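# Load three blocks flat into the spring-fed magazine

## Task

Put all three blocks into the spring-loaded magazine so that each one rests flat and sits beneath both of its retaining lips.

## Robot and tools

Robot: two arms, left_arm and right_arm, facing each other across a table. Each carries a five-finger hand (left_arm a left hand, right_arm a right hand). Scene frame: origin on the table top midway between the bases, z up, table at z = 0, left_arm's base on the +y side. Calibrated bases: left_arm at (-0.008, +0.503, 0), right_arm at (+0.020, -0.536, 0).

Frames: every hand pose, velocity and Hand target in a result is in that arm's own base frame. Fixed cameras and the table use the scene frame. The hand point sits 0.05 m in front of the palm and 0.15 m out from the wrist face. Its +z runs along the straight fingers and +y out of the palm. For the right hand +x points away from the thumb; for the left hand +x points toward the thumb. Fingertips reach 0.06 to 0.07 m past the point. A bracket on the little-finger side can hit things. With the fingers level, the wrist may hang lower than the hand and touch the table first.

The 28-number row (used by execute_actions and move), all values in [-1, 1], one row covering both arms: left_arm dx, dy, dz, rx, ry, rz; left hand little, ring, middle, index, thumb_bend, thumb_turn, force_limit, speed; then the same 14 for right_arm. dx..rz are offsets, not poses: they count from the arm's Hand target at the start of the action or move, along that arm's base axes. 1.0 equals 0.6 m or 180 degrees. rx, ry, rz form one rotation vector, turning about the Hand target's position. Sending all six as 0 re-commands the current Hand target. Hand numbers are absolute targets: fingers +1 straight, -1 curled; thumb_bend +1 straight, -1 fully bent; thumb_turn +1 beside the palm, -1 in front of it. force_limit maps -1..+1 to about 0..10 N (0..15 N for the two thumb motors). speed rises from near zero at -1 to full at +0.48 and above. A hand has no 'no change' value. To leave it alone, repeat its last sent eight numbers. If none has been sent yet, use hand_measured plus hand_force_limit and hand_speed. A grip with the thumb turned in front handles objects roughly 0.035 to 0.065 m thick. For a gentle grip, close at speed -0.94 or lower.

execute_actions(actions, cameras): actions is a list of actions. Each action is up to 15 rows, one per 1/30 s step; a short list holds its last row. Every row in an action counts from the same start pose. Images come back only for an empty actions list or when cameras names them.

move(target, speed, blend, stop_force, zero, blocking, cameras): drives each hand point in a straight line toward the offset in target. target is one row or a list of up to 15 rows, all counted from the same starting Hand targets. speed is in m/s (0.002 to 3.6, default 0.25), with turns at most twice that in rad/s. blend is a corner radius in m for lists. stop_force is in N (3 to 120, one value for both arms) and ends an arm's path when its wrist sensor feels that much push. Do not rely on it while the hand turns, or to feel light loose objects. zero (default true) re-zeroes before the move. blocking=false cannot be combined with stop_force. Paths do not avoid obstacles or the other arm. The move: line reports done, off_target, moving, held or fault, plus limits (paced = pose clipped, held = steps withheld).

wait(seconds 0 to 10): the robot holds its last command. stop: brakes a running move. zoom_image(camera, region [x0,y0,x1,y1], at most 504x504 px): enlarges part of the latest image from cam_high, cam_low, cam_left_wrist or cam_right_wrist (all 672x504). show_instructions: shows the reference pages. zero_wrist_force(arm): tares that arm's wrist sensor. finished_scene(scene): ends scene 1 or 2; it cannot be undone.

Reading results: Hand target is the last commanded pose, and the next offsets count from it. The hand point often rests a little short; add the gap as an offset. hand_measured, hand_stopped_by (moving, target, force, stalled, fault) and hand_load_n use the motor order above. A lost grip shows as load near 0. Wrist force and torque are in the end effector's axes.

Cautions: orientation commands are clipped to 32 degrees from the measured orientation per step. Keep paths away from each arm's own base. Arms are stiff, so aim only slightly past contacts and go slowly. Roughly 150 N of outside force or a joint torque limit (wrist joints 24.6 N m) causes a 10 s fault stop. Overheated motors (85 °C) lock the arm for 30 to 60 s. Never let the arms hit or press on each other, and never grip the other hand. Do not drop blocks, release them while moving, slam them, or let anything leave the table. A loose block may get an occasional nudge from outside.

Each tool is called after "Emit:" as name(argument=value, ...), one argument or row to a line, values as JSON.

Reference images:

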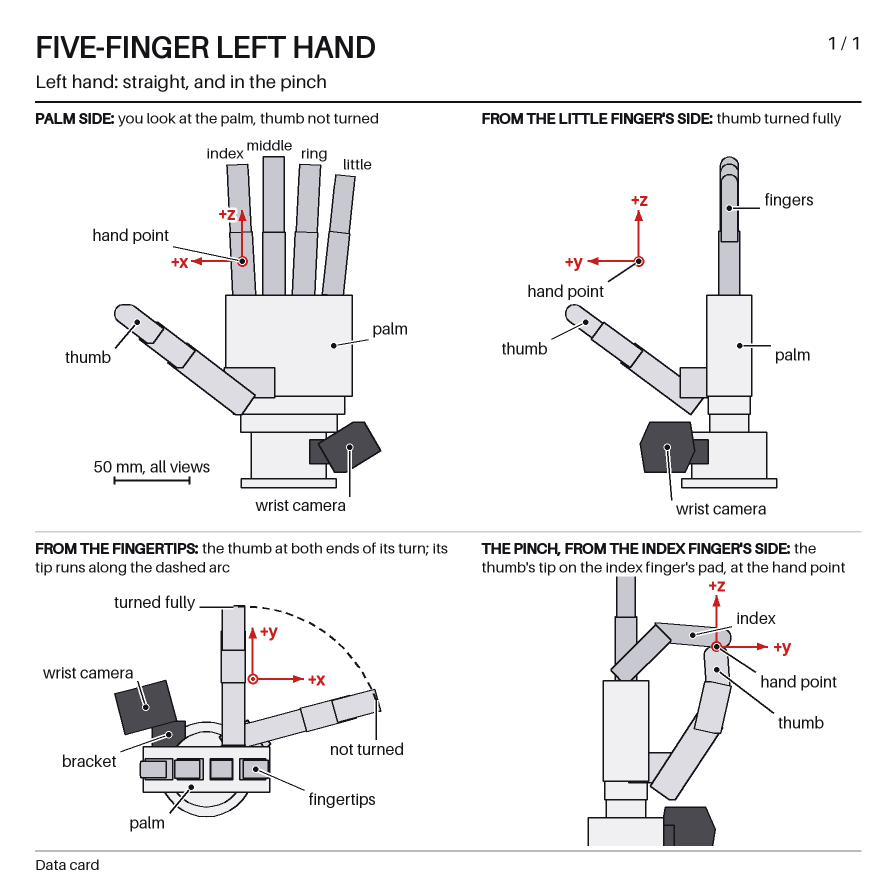

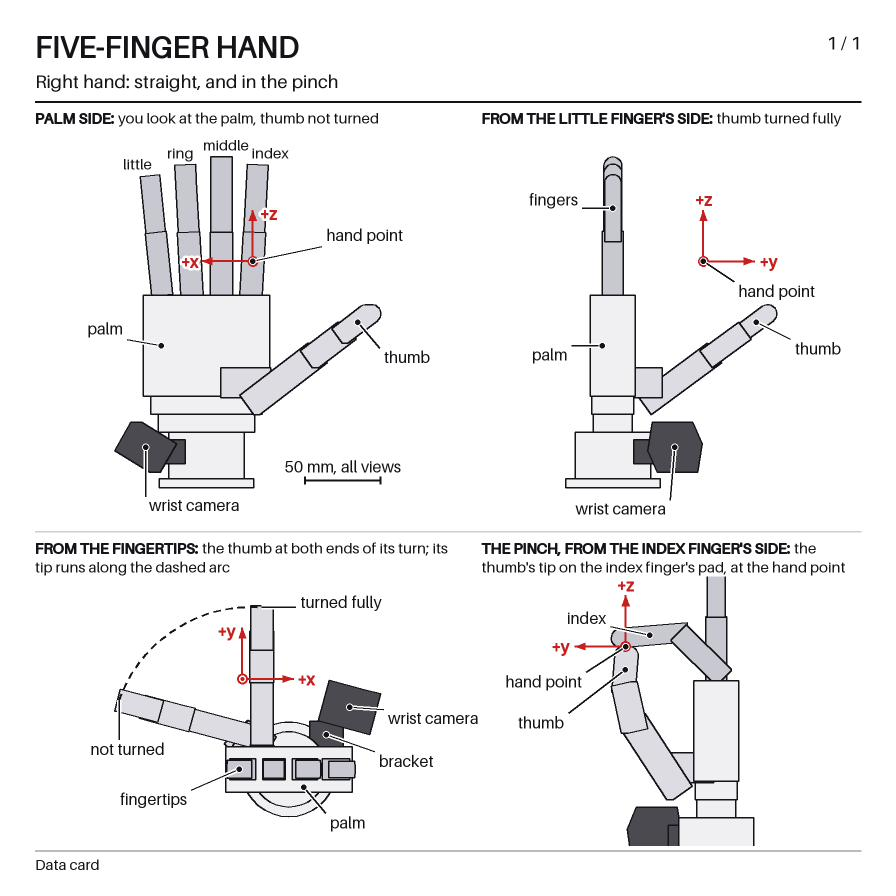

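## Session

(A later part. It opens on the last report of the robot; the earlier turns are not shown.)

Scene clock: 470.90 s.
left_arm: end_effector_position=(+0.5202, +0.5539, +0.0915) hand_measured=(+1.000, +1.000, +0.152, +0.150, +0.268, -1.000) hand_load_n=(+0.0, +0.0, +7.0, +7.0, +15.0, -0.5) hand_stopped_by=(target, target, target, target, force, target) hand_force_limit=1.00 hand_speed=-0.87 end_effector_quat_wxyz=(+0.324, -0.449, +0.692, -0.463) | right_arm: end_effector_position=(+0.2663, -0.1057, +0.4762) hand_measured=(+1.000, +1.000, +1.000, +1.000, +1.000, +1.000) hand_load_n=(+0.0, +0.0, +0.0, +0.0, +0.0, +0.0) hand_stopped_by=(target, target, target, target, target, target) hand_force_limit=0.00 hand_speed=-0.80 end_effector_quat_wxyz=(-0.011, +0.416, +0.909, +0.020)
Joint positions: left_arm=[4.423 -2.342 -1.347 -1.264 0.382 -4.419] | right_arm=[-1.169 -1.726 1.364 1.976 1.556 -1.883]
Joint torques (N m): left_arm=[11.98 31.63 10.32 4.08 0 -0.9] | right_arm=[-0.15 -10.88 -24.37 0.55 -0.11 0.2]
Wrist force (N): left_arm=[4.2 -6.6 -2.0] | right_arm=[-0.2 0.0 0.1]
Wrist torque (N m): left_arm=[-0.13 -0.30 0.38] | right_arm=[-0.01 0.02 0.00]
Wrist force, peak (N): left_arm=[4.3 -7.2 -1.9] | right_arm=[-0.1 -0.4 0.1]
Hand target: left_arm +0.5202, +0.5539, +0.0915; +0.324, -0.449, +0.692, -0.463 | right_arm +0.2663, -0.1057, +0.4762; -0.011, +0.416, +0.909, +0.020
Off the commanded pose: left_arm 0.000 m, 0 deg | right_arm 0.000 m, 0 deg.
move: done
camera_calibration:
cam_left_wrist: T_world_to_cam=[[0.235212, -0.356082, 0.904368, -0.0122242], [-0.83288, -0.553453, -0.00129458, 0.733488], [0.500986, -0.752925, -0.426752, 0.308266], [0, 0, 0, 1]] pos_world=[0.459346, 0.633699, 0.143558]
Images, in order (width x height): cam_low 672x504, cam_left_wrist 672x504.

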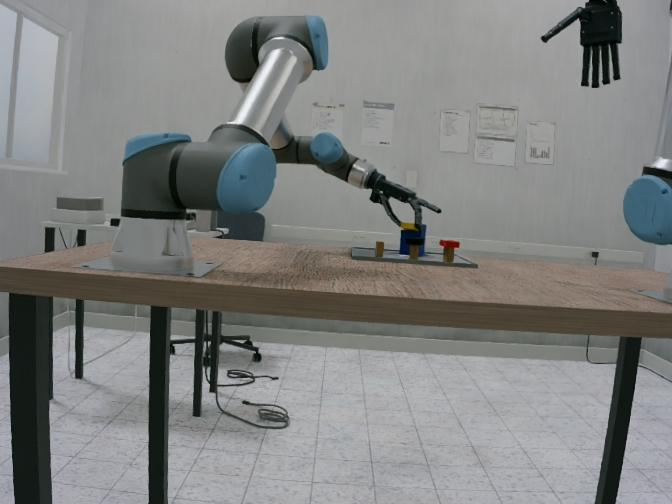

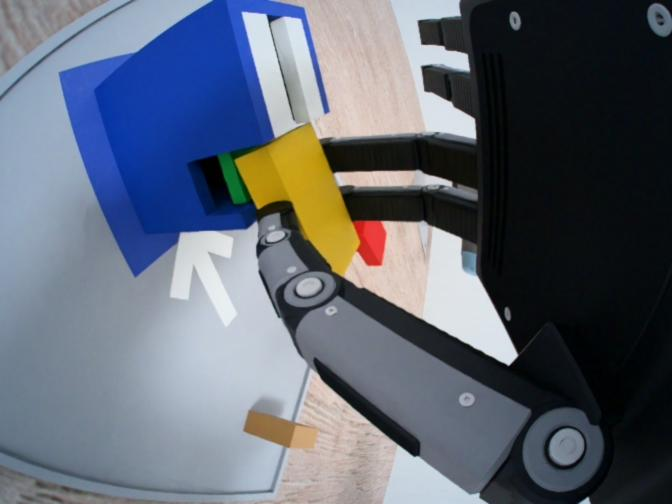

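Emit:
move(
  target=[0.0077,0.0166,0,0,0,0,1,1,0.152,0.15,-0.12,-1,1,-0.87,0,0,0,0,0,0,1,1,1,1,1,1,0,-0.8],
  speed=0.008,
  stop_force=7,
  cameras=["cam_left_wrist","cam_low"],
)

Emit:
zoom_image(
  camera="cam_left_wrist",
  region=[215, 90, 375, 250],
)

Emit:
zoom_image(
  camera="cam_low",
  region=[395, 210, 435, 245],
)

Scene clock: 473.03 s.
left_arm: end_effector_position=(+0.5211, +0.5560, +0.0914) hand_measured=(+1.000, +1.000, +0.152, +0.150, +0.268, -1.000) hand_load_n=(+0.0, +0.0, +7.0, +5.0, +15.0, +2.5) hand_stopped_by=(target, target, target, target, force, target) hand_force_limit=1.00 hand_speed=-0.87 end_effector_quat_wxyz=(+0.324, -0.449, +0.692, -0.463) | right_arm: end_effector_position=(+0.2663, -0.1057, +0.4762) hand_measured=(+1.000, +1.000, +1.000, +1.000, +1.000, +1.000) hand_load_n=(+0.0, +0.0, +0.0, +0.0, +0.0, +0.0) hand_stopped_by=(target, target, target, target, target, target) hand_force_limit=0.00 hand_speed=-0.80 end_effector_quat_wxyz=(-0.011, +0.416, +0.909, +0.020)
Joint positions: left_arm=[4.423 -2.347 -1.338 -1.267 0.382 -4.42] | right_arm=[-1.169 -1.726 1.364 1.976 1.556 -1.883]
Joint torques (N m): left_arm=[8.33 55.6 11.49 3.99 -1.37 1.38] | right_arm=[-0.35 -11.52 -25.08 0.64 -0.07 0.12]
Wrist force (N): left_arm=[4.5 -4.4 -3.6] | right_arm=[-0.1 -0.1 0.2]
Wrist torque (N m): left_arm=[-0.18 -0.39 0.35] | right_arm=[-0.02 0.00 0.00]
Wrist force, peak (N): left_arm=[12.4 -3.0 -5.0] | right_arm=[0.2 -0.1 0.3]
Hand target: left_arm +0.5210, +0.5560, +0.0914; +0.324, -0.449, +0.692, -0.463 (not the last commanded pose) | right_arm +0.2663, -0.1057, +0.4762; -0.011, +0.416, +0.909, +0.020
Off the commanded pose: left_arm 0.009 m, 0 deg | right_arm 0.000 m, 0 deg.
move: contact (left_arm)
camera_calibration:
cam_left_wrist: T_world_to_cam=[[0.235403, -0.355933, 0.904377, -0.0118725], [-0.832782, -0.5536, -0.00111207, 0.735423], [0.501059, -0.752887, -0.426734, 0.309335], [0, 0, 0, 1]] pos_world=[0.460247, 0.635799, 0.143559]
Images, in order (width x height): cam_low 672x504, cam_left_wrist 672x504.

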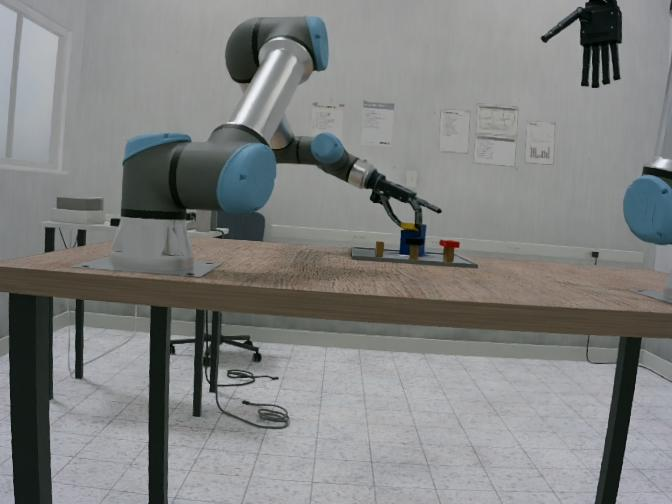

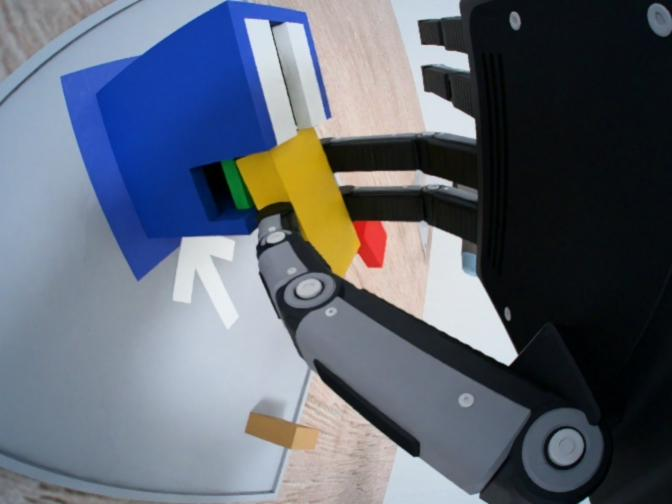

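Scaled by 3.150 from the camera's 672x504 image, which has a finer 960x720 frame.

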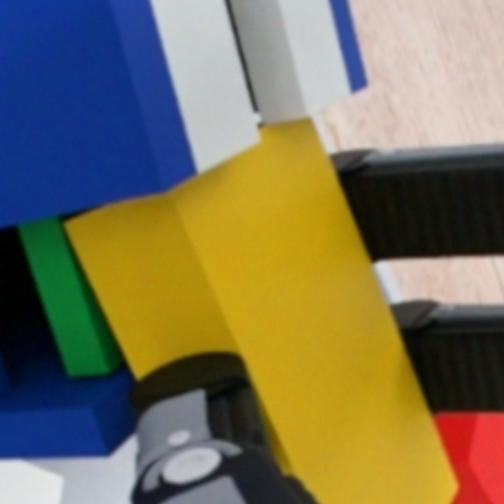

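Scaled by 12.600 from the camera's 672x504 image, which has a finer 960x720 frame.

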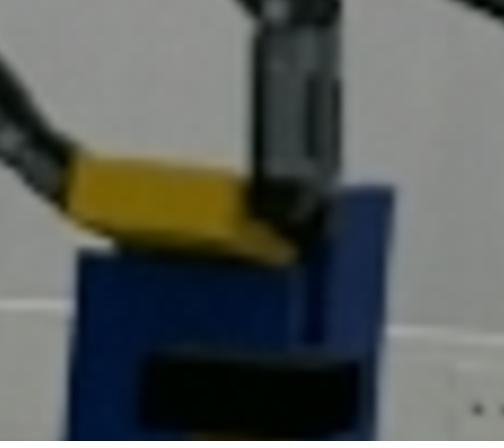

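Emit:
move(
  target=[
    [-0.001,-0.0023,0,0,0,0,1,1,0.152,0.15,-0.12,-1,1,-0.87,0,0,0,0,0,0,1,1,1,1,1,1,0,-0.8],
    [-0.001,-0.0023,0,-0.0202,0.0093,0,1,1,0.152,0.15,-0.12,-1,1,-0.87,0,0,0,0,0,0,1,1,1,1,1,1,0,-0.8],
  ],
  speed=0.02,
  cameras=["cam_left_wrist","cam_low"],
)

Emit:
zoom_image(
  camera="cam_left_wrist",
  region=[215, 90, 375, 250],
)

Emit:
zoom_image(
  camera="cam_low",
  region=[395, 210, 435, 245],
)

Scene clock: 479.37 s.
left_arm: end_effector_position=(+0.5204, +0.5547, +0.0914) hand_measured=(+1.000, +1.000, +0.154, +0.150, +0.268, -1.000) hand_load_n=(+0.0, +0.0, +8.5, +6.0, +13.0, -1.0) hand_stopped_by=(target, target, target, target, force, target) hand_force_limit=1.00 hand_speed=-0.87 end_effector_quat_wxyz=(+0.299, -0.466, +0.682, -0.478) end_effector_velocity=(-0.001, +0.000, -0.001) end_effector_angular_velocity=(-0.004, +0.001, +0.001) | right_arm: end_effector_position=(+0.2663, -0.1057, +0.4762) hand_measured=(+1.000, +1.000, +1.000, +1.000, +1.000, +1.000) hand_load_n=(+0.0, +0.0, +0.0, +0.0, +0.0, +0.0) hand_stopped_by=(target, target, target, target, target, target) hand_force_limit=0.00 hand_speed=-0.80 end_effector_quat_wxyz=(-0.011, +0.416, +0.909, +0.020)
Joint positions: left_arm=[4.421 -2.364 -1.294 -1.352 0.391 -4.432] | right_arm=[-1.169 -1.726 1.364 1.976 1.556 -1.883]
Joint velocities: left_arm=[0.001 -0.002 0.002 -0.005 0 0] | right_arm=[within noise]
Joint torques (N m): left_arm=[-13.49 31.98 24.06 -0.69 1.4 -1.56] | right_arm=[-0.13 -11.1 -25.13 0.47 -0.06 0.07]
Wrist force (N): left_arm=[-0.2 -7.1 -1.0] | right_arm=[-0.1 -0.2 0.2]
Wrist torque (N m): left_arm=[-0.24 -0.41 0.51] | right_arm=[-0.04 0.01 -0.01]
Wrist force, peak (N): left_arm=[4.6 -4.7 -3.8] | right_arm=[-0.1 0.0 0.5]
Hand target: left_arm +0.5204, +0.5547, +0.0914; +0.299, -0.466, +0.682, -0.478 | right_arm +0.2663, -0.1057, +0.4762; -0.011, +0.416, +0.909, +0.020
Off the commanded pose: left_arm 0.000 m, 0 deg | right_arm 0.000 m, 0 deg.
move: done
camera_calibration:
cam_left_wrist: T_world_to_cam=[[0.261954, -0.298351, 0.917805, -0.059145], [-0.831907, -0.551872, 0.0580399, 0.727276], [0.489195, -0.778732, -0.392765, 0.326065], [0, 0, 0, 1]] pos_world=[0.46101, 0.637635, 0.14014]
Images, in order (width x height): cam_low 672x504, cam_left_wrist 672x504.

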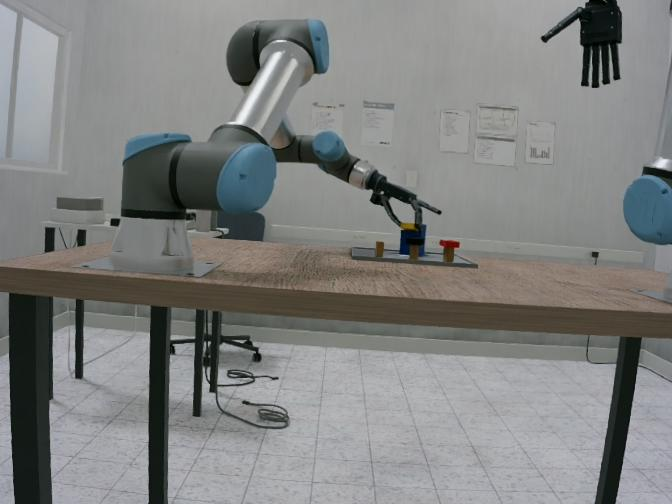

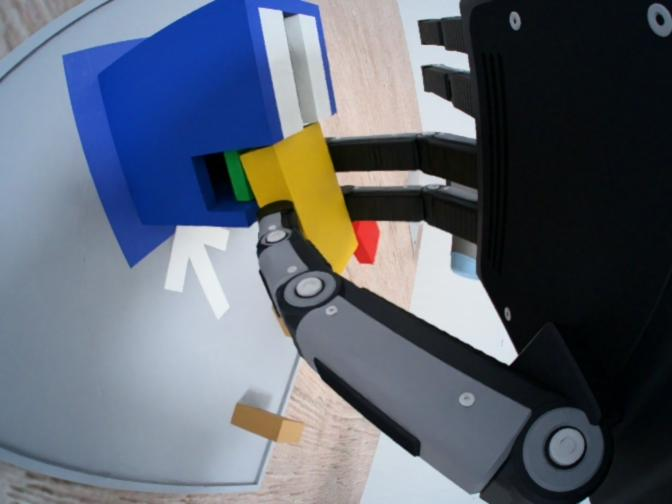

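Scaled by 3.150 from the camera's 672x504 image, which has a finer 960x720 frame.

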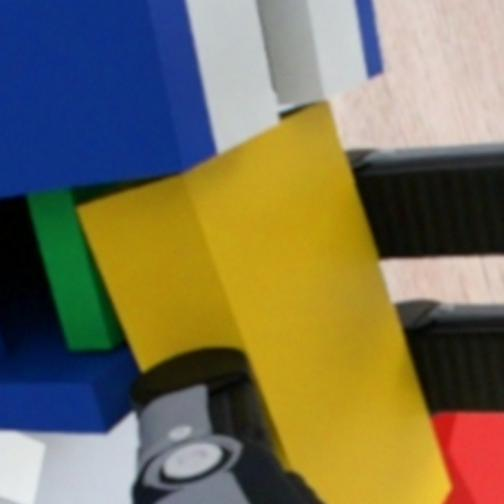

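Scaled by 12.600 from the camera's 672x504 image, which has a finer 960x720 frame.

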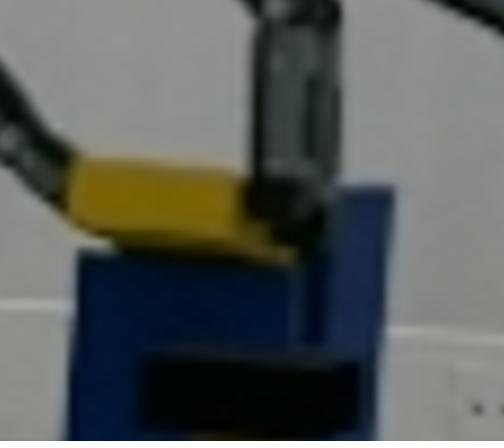

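Emit:
move(
  target=[0,0,0,0,0,0,1,1,0.05,0.05,-0.12,-1,0.75,-0.9,0,0,0,0,0,0,1,1,1,1,1,1,0,-0.8],
  speed=0.02,
)

Scene clock: 482.37 s.
left_arm: end_effector_position=(+0.5205, +0.5547, +0.0914) hand_measured=(+1.000, +1.000, +0.154, +0.140, +0.268, -1.000) hand_load_n=(+0.0, +0.0, +7.5, +10.0, +15.0, -1.0) hand_stopped_by=(target, target, force, force, force, target) hand_force_limit=0.75 hand_speed=-0.90 end_effector_quat_wxyz=(+0.299, -0.466, +0.682, -0.478) | right_arm: end_effector_position=(+0.2663, -0.1057, +0.4762) hand_measured=(+1.000, +1.000, +1.000, +1.000, +1.000, +1.000) hand_load_n=(+0.0, +0.0, +0.0, +0.0, +0.0, +0.0) hand_stopped_by=(target, target, target, target, target, target) hand_force_limit=0.00 hand_speed=-0.80 end_effector_quat_wxyz=(-0.011, +0.416, +0.909, +0.020)
Joint positions: left_arm=[4.421 -2.364 -1.294 -1.352 0.391 -4.432] | right_arm=[-1.169 -1.726 1.364 1.976 1.556 -1.883]
Joint torques (N m): left_arm=[-9.06 33.16 25.89 0.09 0.53 1.03] | right_arm=[-0.19 -10.86 -25.03 0.57 -0.02 0.09]
Wrist force (N): left_arm=[2.6 -7.4 -0.5] | right_arm=[0.0 -0.2 0.1]
Wrist torque (N m): left_arm=[-0.31 -0.35 0.48] | right_arm=[-0.03 -0.01 0.00]
Wrist force, peak (N): left_arm=[2.8 -7.5 -0.7] | right_arm=[0.1 -0.2 0.3]
Hand target: left_arm +0.5204, +0.5547, +0.0914; +0.299, -0.466, +0.682, -0.478 | right_arm +0.2663, -0.1057, +0.4762; -0.011, +0.416, +0.909, +0.020
Off the commanded pose: left_arm 0.000 m, 0 deg | right_arm 0.000 m, 0 deg.
move: done

Emit:
move(
  target=[0,0,0,0,0,0,1,1,0.03,0.05,-0.12,-1,0.9,-0.92,0,0,0,0,0,0,1,1,1,1,1,1,0,-0.8],
  speed=0.02,
)

Scene clock: 483.30 s.
left_arm: end_effector_position=(+0.5205, +0.5547, +0.0914) hand_measured=(+1.000, +1.000, +0.148, +0.140, +0.268, -1.000) hand_load_n=(+0.0, +0.0, +9.5, +9.0, +15.5, -1.0) hand_stopped_by=(target, target, force, force, force, target) hand_force_limit=0.90 hand_speed=-0.92 end_effector_quat_wxyz=(+0.299, -0.466, +0.682, -0.478) | right_arm: end_effector_position=(+0.2663, -0.1057, +0.4762) hand_measured=(+1.000, +1.000, +1.000, +1.000, +1.000, +1.000) hand_load_n=(+0.0, +0.0, +0.0, +0.0, +0.0, +0.0) hand_stopped_by=(target, target, target, target, target, target) hand_force_limit=0.00 hand_speed=-0.80 end_effector_quat_wxyz=(-0.011, +0.416, +0.909, +0.020)
Joint positions: left_arm=[4.421 -2.364 -1.294 -1.352 0.391 -4.432] | right_arm=[-1.169 -1.726 1.364 1.976 1.556 -1.883]
Joint torques (N m): left_arm=[-4.03 32.67 25.92 -0.02 -0.43 1.09] | right_arm=[-0.34 -10.95 -24.6 0.46 0.01 0.12]
Wrist force (N): left_arm=[2.3 -7.7 0.1] | right_arm=[0.1 -0.1 0.0]
Wrist torque (N m): left_arm=[-0.25 -0.33 0.50] | right_arm=[-0.02 -0.02 0.00]
Wrist force, peak (N): left_arm=[2.4 -8.3 0.5] | right_arm=[-0.2 -0.1 0.3]
Hand target: left_arm +0.5204, +0.5547, +0.0914; +0.299, -0.466, +0.682, -0.478 | right_arm +0.2663, -0.1057, +0.4762; -0.011, +0.416, +0.909, +0.020
Off the commanded pose: left_arm 0.000 m, 0 deg | right_arm 0.000 m, 0 deg.
move: done

Emit:
move(
  target=[0,0,-0.0008,-0.0126,0.0058,0,1,1,0.03,0.05,-0.12,-1,0.9,-0.92,0,0,0,0,0,0,1,1,1,1,1,1,0,-0.8],
  speed=0.02,
)

Emit:
move(
  target=[0.0077,0.0166,0,0,0,0,1,1,0.03,0.05,-0.12,-1,0.9,-0.92,0,0,0,0,0,0,1,1,1,1,1,1,0,-0.8],
  speed=0.008,
  stop_force=7,
  cameras=["cam_left_wrist","cam_low"],
)

Emit:
zoom_image(
  camera="cam_left_wrist",
  region=[215, 90, 375, 250],
)

Emit:
zoom_image(
  camera="cam_low",
  region=[395, 210, 435, 245],
)

Scene clock: 485.70 s.
left_arm: end_effector_position=(+0.5204, +0.5547, +0.0910) hand_measured=(+1.000, +1.000, +0.148, +0.140, +0.268, -1.000) hand_load_n=(+0.0, +0.0, +10.0, +9.0, +14.0, -2.0) hand_stopped_by=(target, target, force, force, force, target) hand_force_limit=0.90 hand_speed=-0.92 end_effector_quat_wxyz=(+0.284, -0.476, +0.675, -0.487) | right_arm: end_effector_position=(+0.2663, -0.1057, +0.4762) hand_measured=(+1.000, +1.000, +1.000, +1.000, +1.000, +1.000) hand_load_n=(+0.0, +0.0, +0.0, +0.0, -0.5, +0.0) hand_stopped_by=(target, target, target, target, target, target) hand_force_limit=0.00 hand_speed=-0.80 end_effector_quat_wxyz=(-0.011, +0.416, +0.909, +0.020)
Joint positions: left_arm=[4.42 -2.379 -1.263 -1.405 0.397 -4.44] | right_arm=[-1.169 -1.726 1.364 1.976 1.556 -1.883]
Joint torques (N m): left_arm=[-14.68 29.25 23.05 -0.67 2.02 -1.34] | right_arm=[-0.13 -10.9 -24.52 0.5 -0.09 0.12]
Wrist force (N): left_arm=[1.1 -12.1 -4.8] | right_arm=[0.0 -0.1 0.1]
Wrist torque (N m): left_arm=[-0.42 -0.46 0.64] | right_arm=[-0.03 -0.02 0.01]
Wrist force, peak (N): left_arm=[0.4 -12.7 -5.2] | right_arm=[0.0 -0.2 0.5]
Hand target: left_arm +0.5204, +0.5547, +0.0910; +0.283, -0.476, +0.675, -0.487 | right_arm +0.2663, -0.1057, +0.4762; -0.011, +0.416, +0.909, +0.020
Off the commanded pose: left_arm 0.000 m, 0 deg | right_arm 0.000 m, 0 deg.
move: done

Scene clock: 487.63 s.
left_arm: end_effector_position=(+0.5232, +0.5604, +0.0909) hand_measured=(+1.000, +1.000, +0.148, +0.140, +0.268, -1.000) hand_load_n=(+0.0, +0.0, +7.5, +9.0, +16.5, +0.0) hand_stopped_by=(target, target, force, force, force, target) hand_force_limit=0.90 hand_speed=-0.92 end_effector_quat_wxyz=(+0.283, -0.476, +0.675, -0.487) | right_arm: end_effector_position=(+0.2663, -0.1057, +0.4762) hand_measured=(+1.000, +1.000, +1.000, +1.000, +1.000, +1.000) hand_load_n=(+0.0, +0.5, +0.0, +0.0, +0.0, +0.0) hand_stopped_by=(target, target, target, target, target, target) hand_force_limit=0.00 hand_speed=-0.80 end_effector_quat_wxyz=(-0.011, +0.416, +0.909, +0.020)
Joint positions: left_arm=[4.419 -2.393 -1.236 -1.415 0.396 -4.443] | right_arm=[-1.169 -1.726 1.364 1.976 1.556 -1.883]
Joint torques (N m): left_arm=[3.94 61.45 11.8 3.27 -1.72 1.08] | right_arm=[-0.36 -10.57 -24.65 0.62 -0.12 0.1]
Wrist force (N): left_arm=[-0.4 -0.1 -0.9] | right_arm=[-0.1 -0.1 0.1]
Wrist torque (N m): left_arm=[-0.23 -0.44 0.27] | right_arm=[-0.02 0.00 0.00]
Wrist force, peak (N): left_arm=[7.1 -14.6 -3.6] | right_arm=[0.1 -0.3 0.2]
Hand target: left_arm +0.5231, +0.5605, +0.0909; +0.283, -0.476, +0.675, -0.487 (not the last commanded pose) | right_arm +0.2663, -0.1057, +0.4762; -0.011, +0.416, +0.909, +0.020
Off the commanded pose: left_arm 0.005 m, 0 deg | right_arm 0.000 m, 0 deg.
move: contact (left_arm)
camera_calibration:
cam_left_wrist: T_world_to_cam=[[0.278893, -0.261632, 0.923995, -0.0876826], [-0.830519, -0.548778, 0.0952903, 0.726959], [0.482138, -0.793972, -0.370341, 0.339223], [0, 0, 0, 1]] pos_world=[0.464655, 0.645333, 0.137374]
Images, in order (width x height): cam_low 672x504, cam_left_wrist 672x504.

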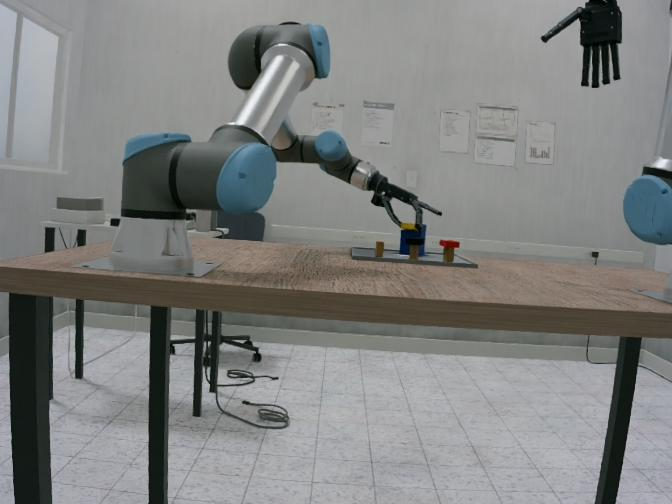

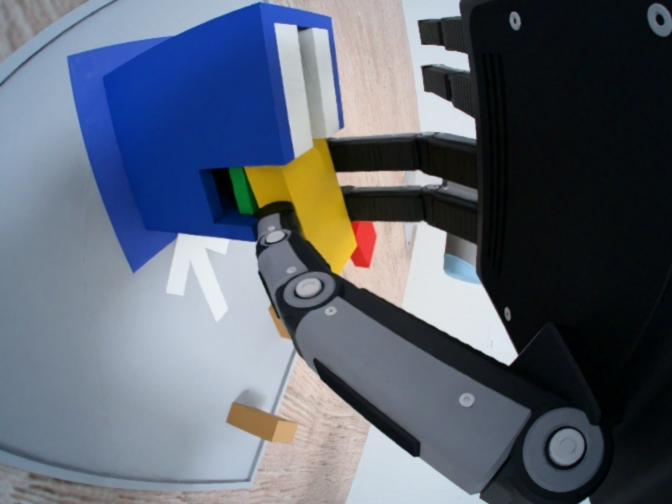

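Scaled by 3.150 from the camera's 672x504 image, which has a finer 960x720 frame.

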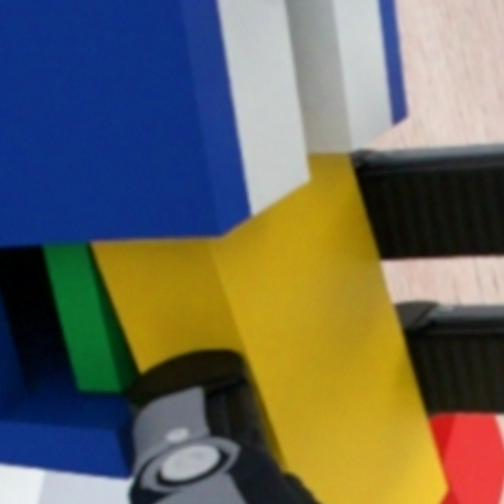

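Scaled by 12.600 from the camera's 672x504 image, which has a finer 960x720 frame.

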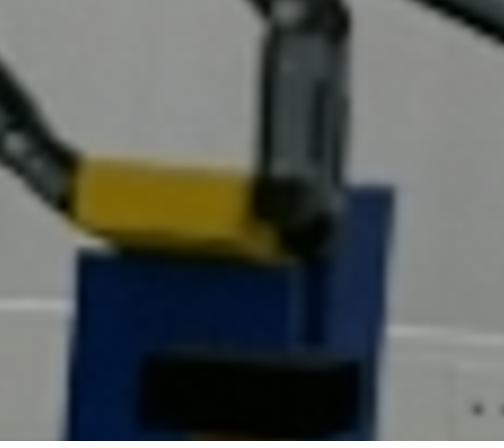

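Emit:
move(
  target=[
    [0,0,0,0,0,0,1,1,0.148,0.14,0.36,-1,0.85,-0.9,0,0,0,0,0,0,1,1,1,1,1,1,0,-0.8],
  ],
  speed=0.02,
  cameras=["cam_left_wrist","cam_low"],
)

Emit:
zoom_image(
  camera="cam_left_wrist",
  region=[215, 90, 375, 250],
)

Emit:
zoom_image(
  camera="cam_low",
  region=[395, 210, 435, 245],
)

Scene clock: 489.67 s.
left_arm: end_effector_position=(+0.5231, +0.5604, +0.0909) hand_measured=(+1.000, +1.000, +0.150, +0.142, +0.360, -1.000) hand_load_n=(+0.0, -0.5, +3.0, +1.0, +0.5, +0.0) hand_stopped_by=(target, target, target, target, target, target) hand_force_limit=0.85 hand_speed=-0.90 end_effector_quat_wxyz=(+0.283, -0.476, +0.675, -0.487) | right_arm: end_effector_position=(+0.2663, -0.1057, +0.4762) hand_measured=(+1.000, +1.000, +1.000, +1.000, +1.000, +1.000) hand_load_n=(+0.0, +0.0, +0.0, -0.5, +0.0, +0.0) hand_stopped_by=(target, target, target, target, target, target) hand_force_limit=0.00 hand_speed=-0.80 end_effector_quat_wxyz=(-0.011, +0.416, +0.909, +0.020)
Joint positions: left_arm=[4.419 -2.393 -1.236 -1.415 0.396 -4.443] | right_arm=[-1.169 -1.726 1.364 1.976 1.556 -1.883]
Joint torques (N m): left_arm=[10.02 56.78 16.4 3.35 -0.15 1.05] | right_arm=[-0.34 -11.28 -25.13 0.55 -0.06 0.15]
Wrist force (N): left_arm=[4.3 -2.7 4.5] | right_arm=[0.0 -0.2 0.1]
Wrist torque (N m): left_arm=[-0.07 -0.17 0.31] | right_arm=[-0.03 0.00 0.00]
Wrist force, peak (N): left_arm=[4.9 -3.1 4.4] | right_arm=[0.1 0.1 0.4]
Hand target: left_arm +0.5231, +0.5605, +0.0909; +0.283, -0.476, +0.675, -0.487 | right_arm +0.2663, -0.1057, +0.4762; -0.011, +0.416, +0.909, +0.020
Off the commanded pose: left_arm 0.000 m, 0 deg | right_arm 0.000 m, 0 deg.
move: done
camera_calibration:
cam_left_wrist: T_world_to_cam=[[0.27895, -0.261623, 0.923981, -0.0876847], [-0.830478, -0.548835, 0.0953198, 0.72689], [0.482175, -0.793935, -0.37037, 0.339235], [0, 0, 0, 1]] pos_world=[0.464555, 0.645332, 0.137374]
Images, in order (width x height): cam_low 672x504, cam_left_wrist 672x504.

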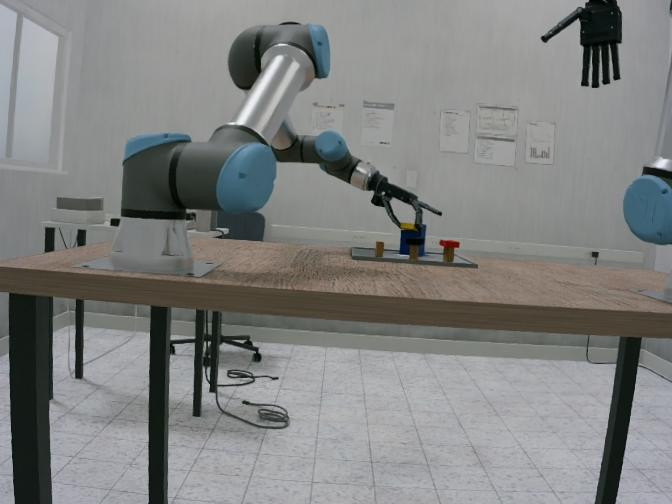

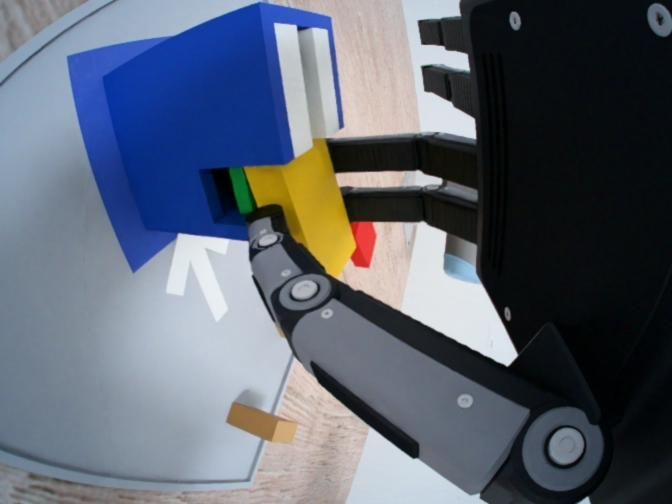

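Scaled by 3.150 from the camera's 672x504 image, which has a finer 960x720 frame.

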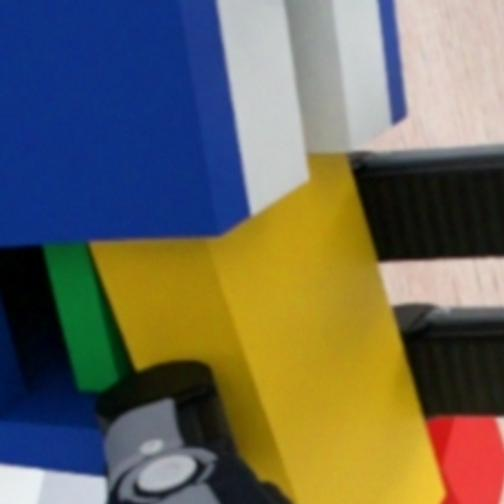

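Scaled by 12.600 from the camera's 672x504 image, which has a finer 960x720 frame.

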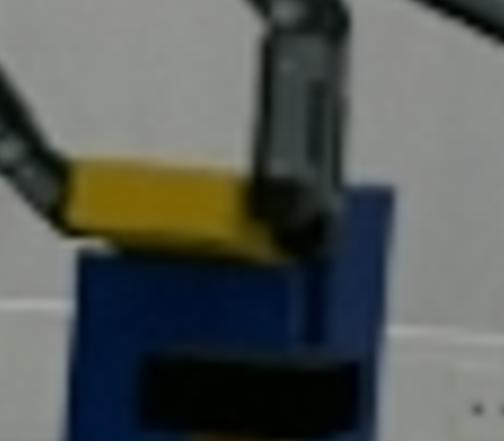

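Emit:
move(
  target=[
    [-0.0007,-0.0015,0,0,0,0,1,1,0.3,0.3,0.45,-1,0.85,-0.8,0,0,0,0,0,0,1,1,1,1,1,1,0,-0.8],
    [-0.0007,-0.0015,0.0833,0,0,0,1,1,0.3,0.3,0.45,-1,0.85,-0.8,0,0,0,0,0,0,1,1,1,1,1,1,0,-0.8],
    [-0.0459,-0.0528,0.0833,0.0227,-0.0105,0,1,1,0.3,0.3,0.45,-1,0.85,-0.8,0,0,0,0,0,0,1,1,1,1,1,1,0,-0.8],
    [-0.0459,-0.0528,0.0833,0.0227,-0.0105,0,1,1,1,0,1,1,0.85,0,0,0,0,0,0,0,1,1,1,1,1,1,0,-0.8],
  ],
  speed=[0.02,0.05,0.08,0.08],
  cameras=["cam_left_wrist","cam_low"],
)

Emit:
zoom_image(
  camera="cam_low",
  region=[380, 190, 450, 250],
)

Scene clock: 497.53 s.
left_arm: end_effector_position=(+0.4956, +0.5288, +0.1409) hand_measured=(+1.000, +1.000, +1.000, +0.000, +1.000, +1.000) hand_load_n=(+0.0, +0.0, +0.0, +0.0, +0.0, +0.0) hand_stopped_by=(target, target, target, target, target, target) hand_force_limit=0.85 hand_speed=0.00 end_effector_quat_wxyz=(+0.311, -0.458, +0.687, -0.470) | right_arm: end_effector_position=(+0.2663, -0.1057, +0.4762) hand_measured=(+1.000, +1.000, +1.000, +1.000, +1.000, +1.000) hand_load_n=(+0.0, +0.0, +0.0, +0.0, +0.0, +0.0) hand_stopped_by=(target, target, target, target, target, target) hand_force_limit=0.00 hand_speed=-0.80 end_effector_quat_wxyz=(-0.011, +0.416, +0.909, +0.020)
Joint positions: left_arm=[4.446 -2.22 -1.403 -1.414 0.394 -4.367] | right_arm=[-1.169 -1.726 1.364 1.976 1.556 -1.883]
Joint torques (N m): left_arm=[12.31 54.76 12.72 3.78 -2.12 -1.15] | right_arm=[-0.15 -10.63 -24.99 0.44 -0.09 0.15]
Wrist force (N): left_arm=[2.2 -2.9 0.5] | right_arm=[0.0 -0.1 0.1]
Wrist torque (N m): left_arm=[-0.18 -0.31 0.23] | right_arm=[-0.03 -0.01 0.00]
Wrist force, peak (N): left_arm=[4.4 -3.3 4.5] | right_arm=[-0.1 -0.2 0.4]
Hand target: left_arm +0.4956, +0.5288, +0.1409; +0.311, -0.458, +0.687, -0.470 | right_arm +0.2663, -0.1057, +0.4762; -0.011, +0.416, +0.909, +0.020
Off the commanded pose: left_arm 0.000 m, 0 deg | right_arm 0.000 m, 0 deg.
move: done
camera_calibration:
cam_left_wrist: T_world_to_cam=[[0.248649, -0.327065, 0.911703, -0.0830825], [-0.832508, -0.553276, 0.0285681, 0.694664], [0.495079, -0.766104, -0.409856, 0.330238], [0, 0, 0, 1]] pos_world=[0.435477, 0.610164, 0.191251]
Images, in order (width x height): cam_low 672x504, cam_left_wrist 672x504.

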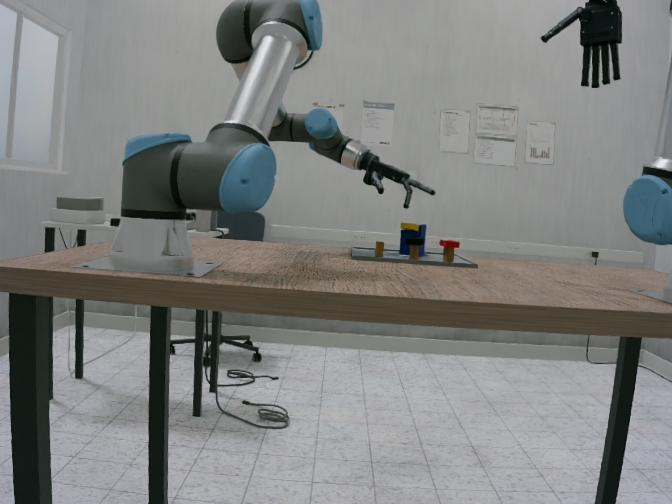

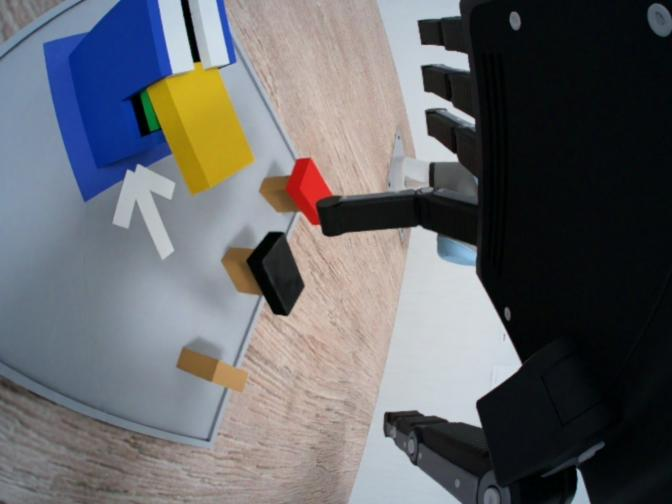

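Scaled by 7.200 from the camera's 672x504 image, which has a finer 960x720 frame.

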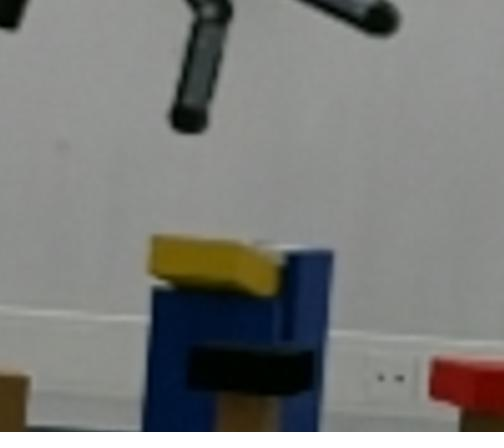

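Emit:
zoom_image(
  camera="cam_left_wrist",
  region=[100, 0, 360, 260],
)

Scaled by 1.938 from the camera's 672x504 image, which has a finer 960x720 frame.

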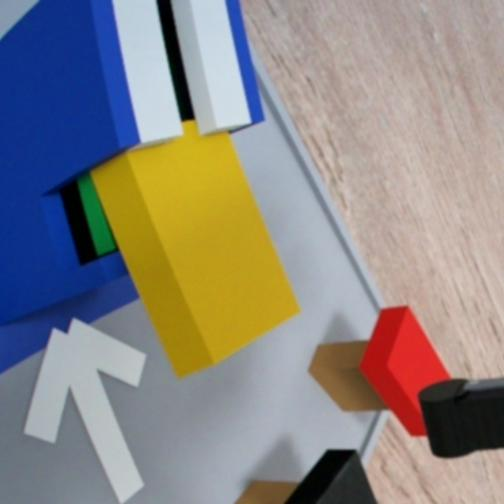

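Emit:
move(
  target=[0,0,-0.0835,0,0,0,1,1,1,0,1,1,0.85,0,0,0,0,0,0,0,1,1,1,1,1,1,0,-0.8],
  speed=0.08,
  cameras=["cam_left_wrist","cam_low"],
)

Emit:
zoom_image(
  camera="cam_low",
  region=[380, 190, 450, 250],
)

Emit:
zoom_image(
  camera="cam_left_wrist",
  region=[130, 60, 390, 320],
)

Scene clock: 500.20 s.
left_arm: end_effector_position=(+0.4955, +0.5288, +0.0909) hand_measured=(+1.000, +1.000, +1.000, +0.000, +1.000, +1.000) hand_load_n=(+0.0, +0.0, +0.0, +0.0, +0.0, +0.0) hand_stopped_by=(target, target, target, target, target, target) hand_force_limit=0.85 hand_speed=0.00 end_effector_quat_wxyz=(+0.311, -0.458, +0.687, -0.470) | right_arm: end_effector_position=(+0.2663, -0.1057, +0.4762) hand_measured=(+1.000, +1.000, +1.000, +1.000, +1.000, +1.000) hand_load_n=(+0.0, +0.0, +0.0, +0.0, +0.0, +0.0) hand_stopped_by=(target, target, target, target, target, target) hand_force_limit=0.00 hand_speed=-0.80 end_effector_quat_wxyz=(-0.011, +0.416, +0.909, +0.020)
Joint positions: left_arm=[4.446 -2.28 -1.443 -1.314 0.394 -4.367] | right_arm=[-1.169 -1.726 1.364 1.976 1.556 -1.883]
Joint torques (N m): left_arm=[-8.47 33.02 12.19 3.42 -2.04 -1.05] | right_arm=[-0.33 -11.36 -24.99 0.6 -0.1 0.09]
Wrist force (N): left_arm=[2.5 -2.8 0.2] | right_arm=[0.1 0.0 0.3]
Wrist torque (N m): left_arm=[-0.14 -0.35 0.35] | right_arm=[-0.02 -0.03 0.01]
Wrist force, peak (N): left_arm=[2.2 -3.6 0.3] | right_arm=[0.0 -0.4 0.3]
Hand target: left_arm +0.4956, +0.5288, +0.0908; +0.311, -0.458, +0.687, -0.470 | right_arm +0.2663, -0.1057, +0.4762; -0.011, +0.416, +0.909, +0.020
Off the commanded pose: left_arm 0.000 m, 0 deg | right_arm 0.000 m, 0 deg.
move: done
camera_calibration:
cam_left_wrist: T_world_to_cam=[[0.248726, -0.327015, 0.9117, -0.0375947], [-0.832486, -0.553305, 0.0286517, 0.696058], [0.495079, -0.766104, -0.409857, 0.309913], [0, 0, 0, 1]] pos_world=[0.435378, 0.610264, 0.141352]
Images, in order (width x height): cam_low 672x504, cam_left_wrist 672x504.

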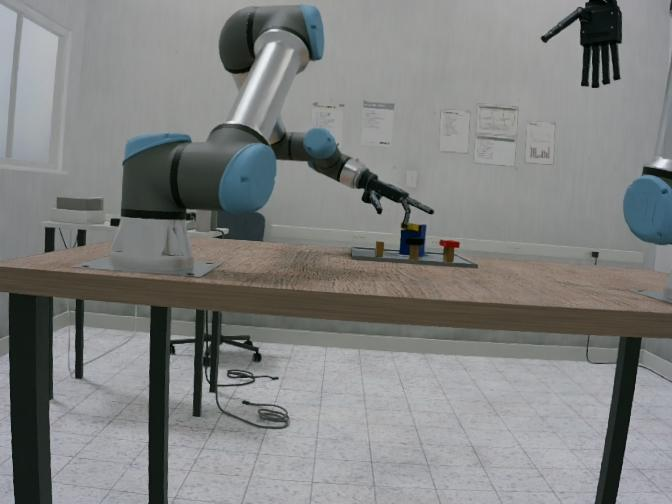

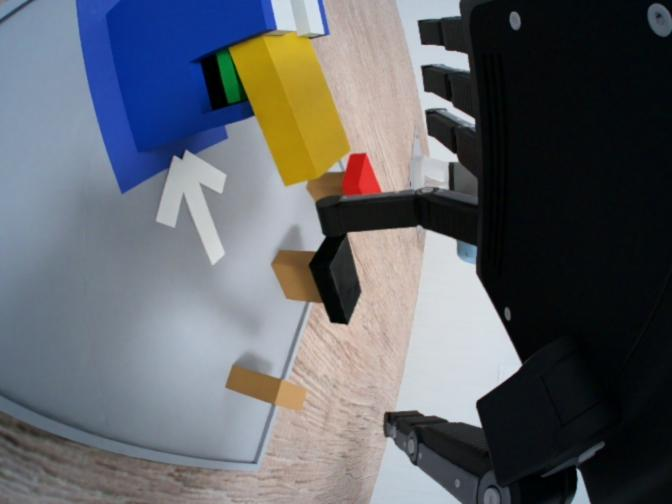

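Scaled by 7.200 from the camera's 672x504 image, which has a finer 960x720 frame.

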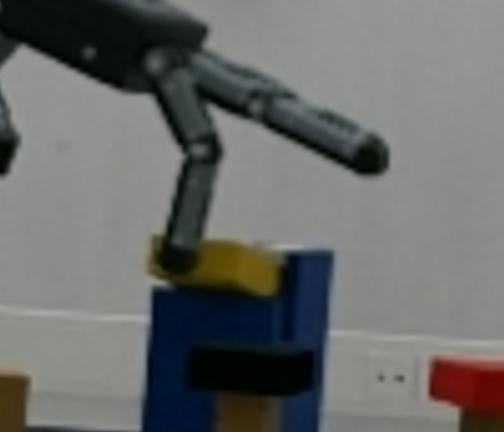

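Scaled by 1.938 from the camera's 672x504 image, which has a finer 960x720 frame.

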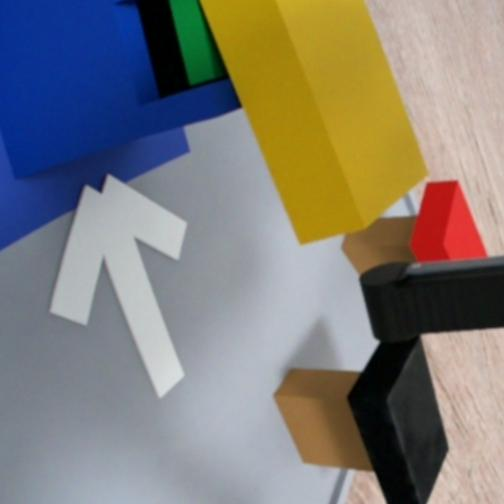

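Emit:
move(
  target=[0.0338,0.0731,0,0,0,0,1,1,1,0,1,1,0.85,0,0,0,0,0,0,0,1,1,1,1,1,1,0,-0.8],
  speed=0.02,
  stop_force=9,
  cameras=["cam_left_wrist","cam_low"],
)

Emit:
zoom_image(
  camera="cam_low",
  region=[380, 190, 450, 250],
)

Emit:
zoom_image(
  camera="cam_left_wrist",
  region=[130, 60, 390, 320],
)

Scene clock: 504.03 s.
left_arm: end_effector_position=(+0.5101, +0.5602, +0.0908) hand_measured=(+1.000, +1.000, +1.000, +0.000, +1.000, +1.000) hand_load_n=(+0.0, +0.0, +0.0, +0.0, +0.0, -0.5) hand_stopped_by=(target, target, target, target, target, target) hand_force_limit=0.85 hand_speed=0.00 end_effector_quat_wxyz=(+0.312, -0.458, +0.687, -0.470) | right_arm: end_effector_position=(+0.2663, -0.1057, +0.4762) hand_measured=(+1.000, +1.000, +1.000, +1.000, +1.000, +1.000) hand_load_n=(+0.0, +0.0, +0.0, +0.0, +0.0, +0.0) hand_stopped_by=(target, target, target, target, target, target) hand_force_limit=0.00 hand_speed=-0.80 end_effector_quat_wxyz=(-0.011, +0.416, +0.909, +0.020)
Joint positions: left_arm=[4.438 -2.353 -1.312 -1.352 0.391 -4.387] | right_arm=[-1.169 -1.726 1.364 1.976 1.556 -1.883]
Joint torques (N m): left_arm=[13.52 58.85 12.61 3.92 -0.45 1.36] | right_arm=[-0.09 -11.13 -25.42 0.54 -0.11 0.12]
Wrist force (N): left_arm=[1.9 -3.2 0.3] | right_arm=[-0.1 -0.1 0.2]
Wrist torque (N m): left_arm=[-0.23 -0.25 0.25] | right_arm=[-0.04 0.00 0.00]
Wrist force, peak (N): left_arm=[11.2 -2.6 -0.2] | right_arm=[-0.2 -0.4 0.3]
Hand target: left_arm +0.5101, +0.5602, +0.0908; +0.312, -0.458, +0.687, -0.470 (not the last commanded pose) | right_arm +0.2663, -0.1057, +0.4762; -0.011, +0.416, +0.909, +0.020
Off the commanded pose: left_arm 0.014 m, 0 deg | right_arm 0.000 m, 0 deg.
move: contact (left_arm)
camera_calibration:
cam_left_wrist: T_world_to_cam=[[0.248547, -0.327247, 0.911665, -0.0306637], [-0.832415, -0.55343, 0.0282844, 0.725634], [0.495287, -0.765914, -0.409959, 0.32642], [0, 0, 0, 1]] pos_world=[0.449978, 0.641563, 0.14125]
Images, in order (width x height): cam_low 672x504, cam_left_wrist 672x504.

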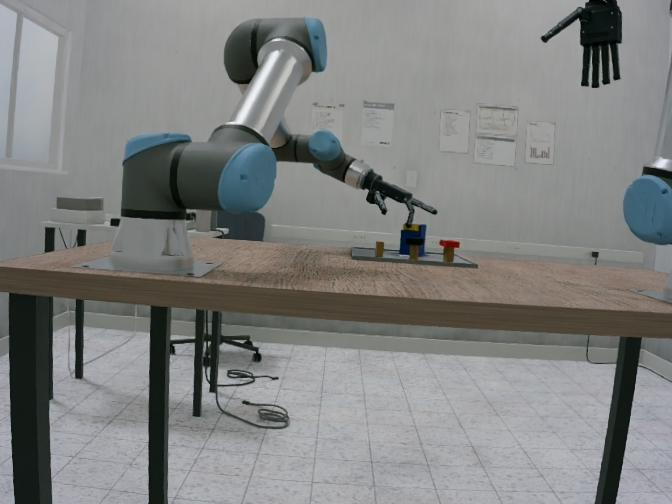

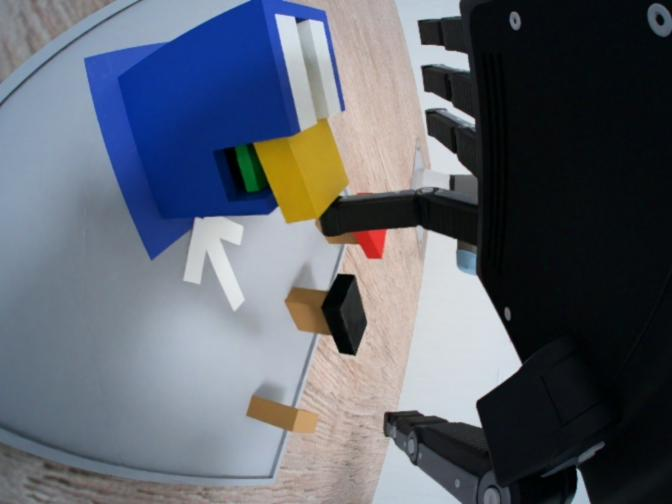

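Scaled by 7.200 from the camera's 672x504 image, which has a finer 960x720 frame.

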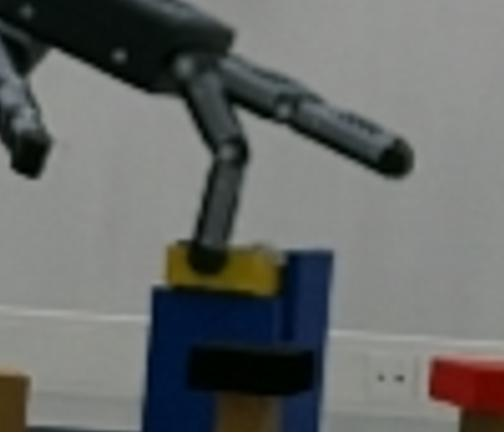

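Scaled by 1.938 from the camera's 672x504 image, which has a finer 960x720 frame.

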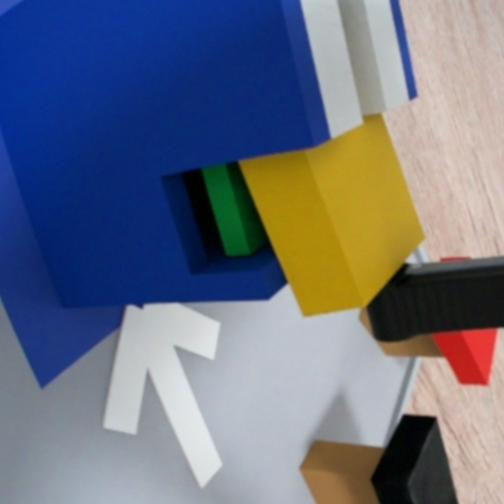

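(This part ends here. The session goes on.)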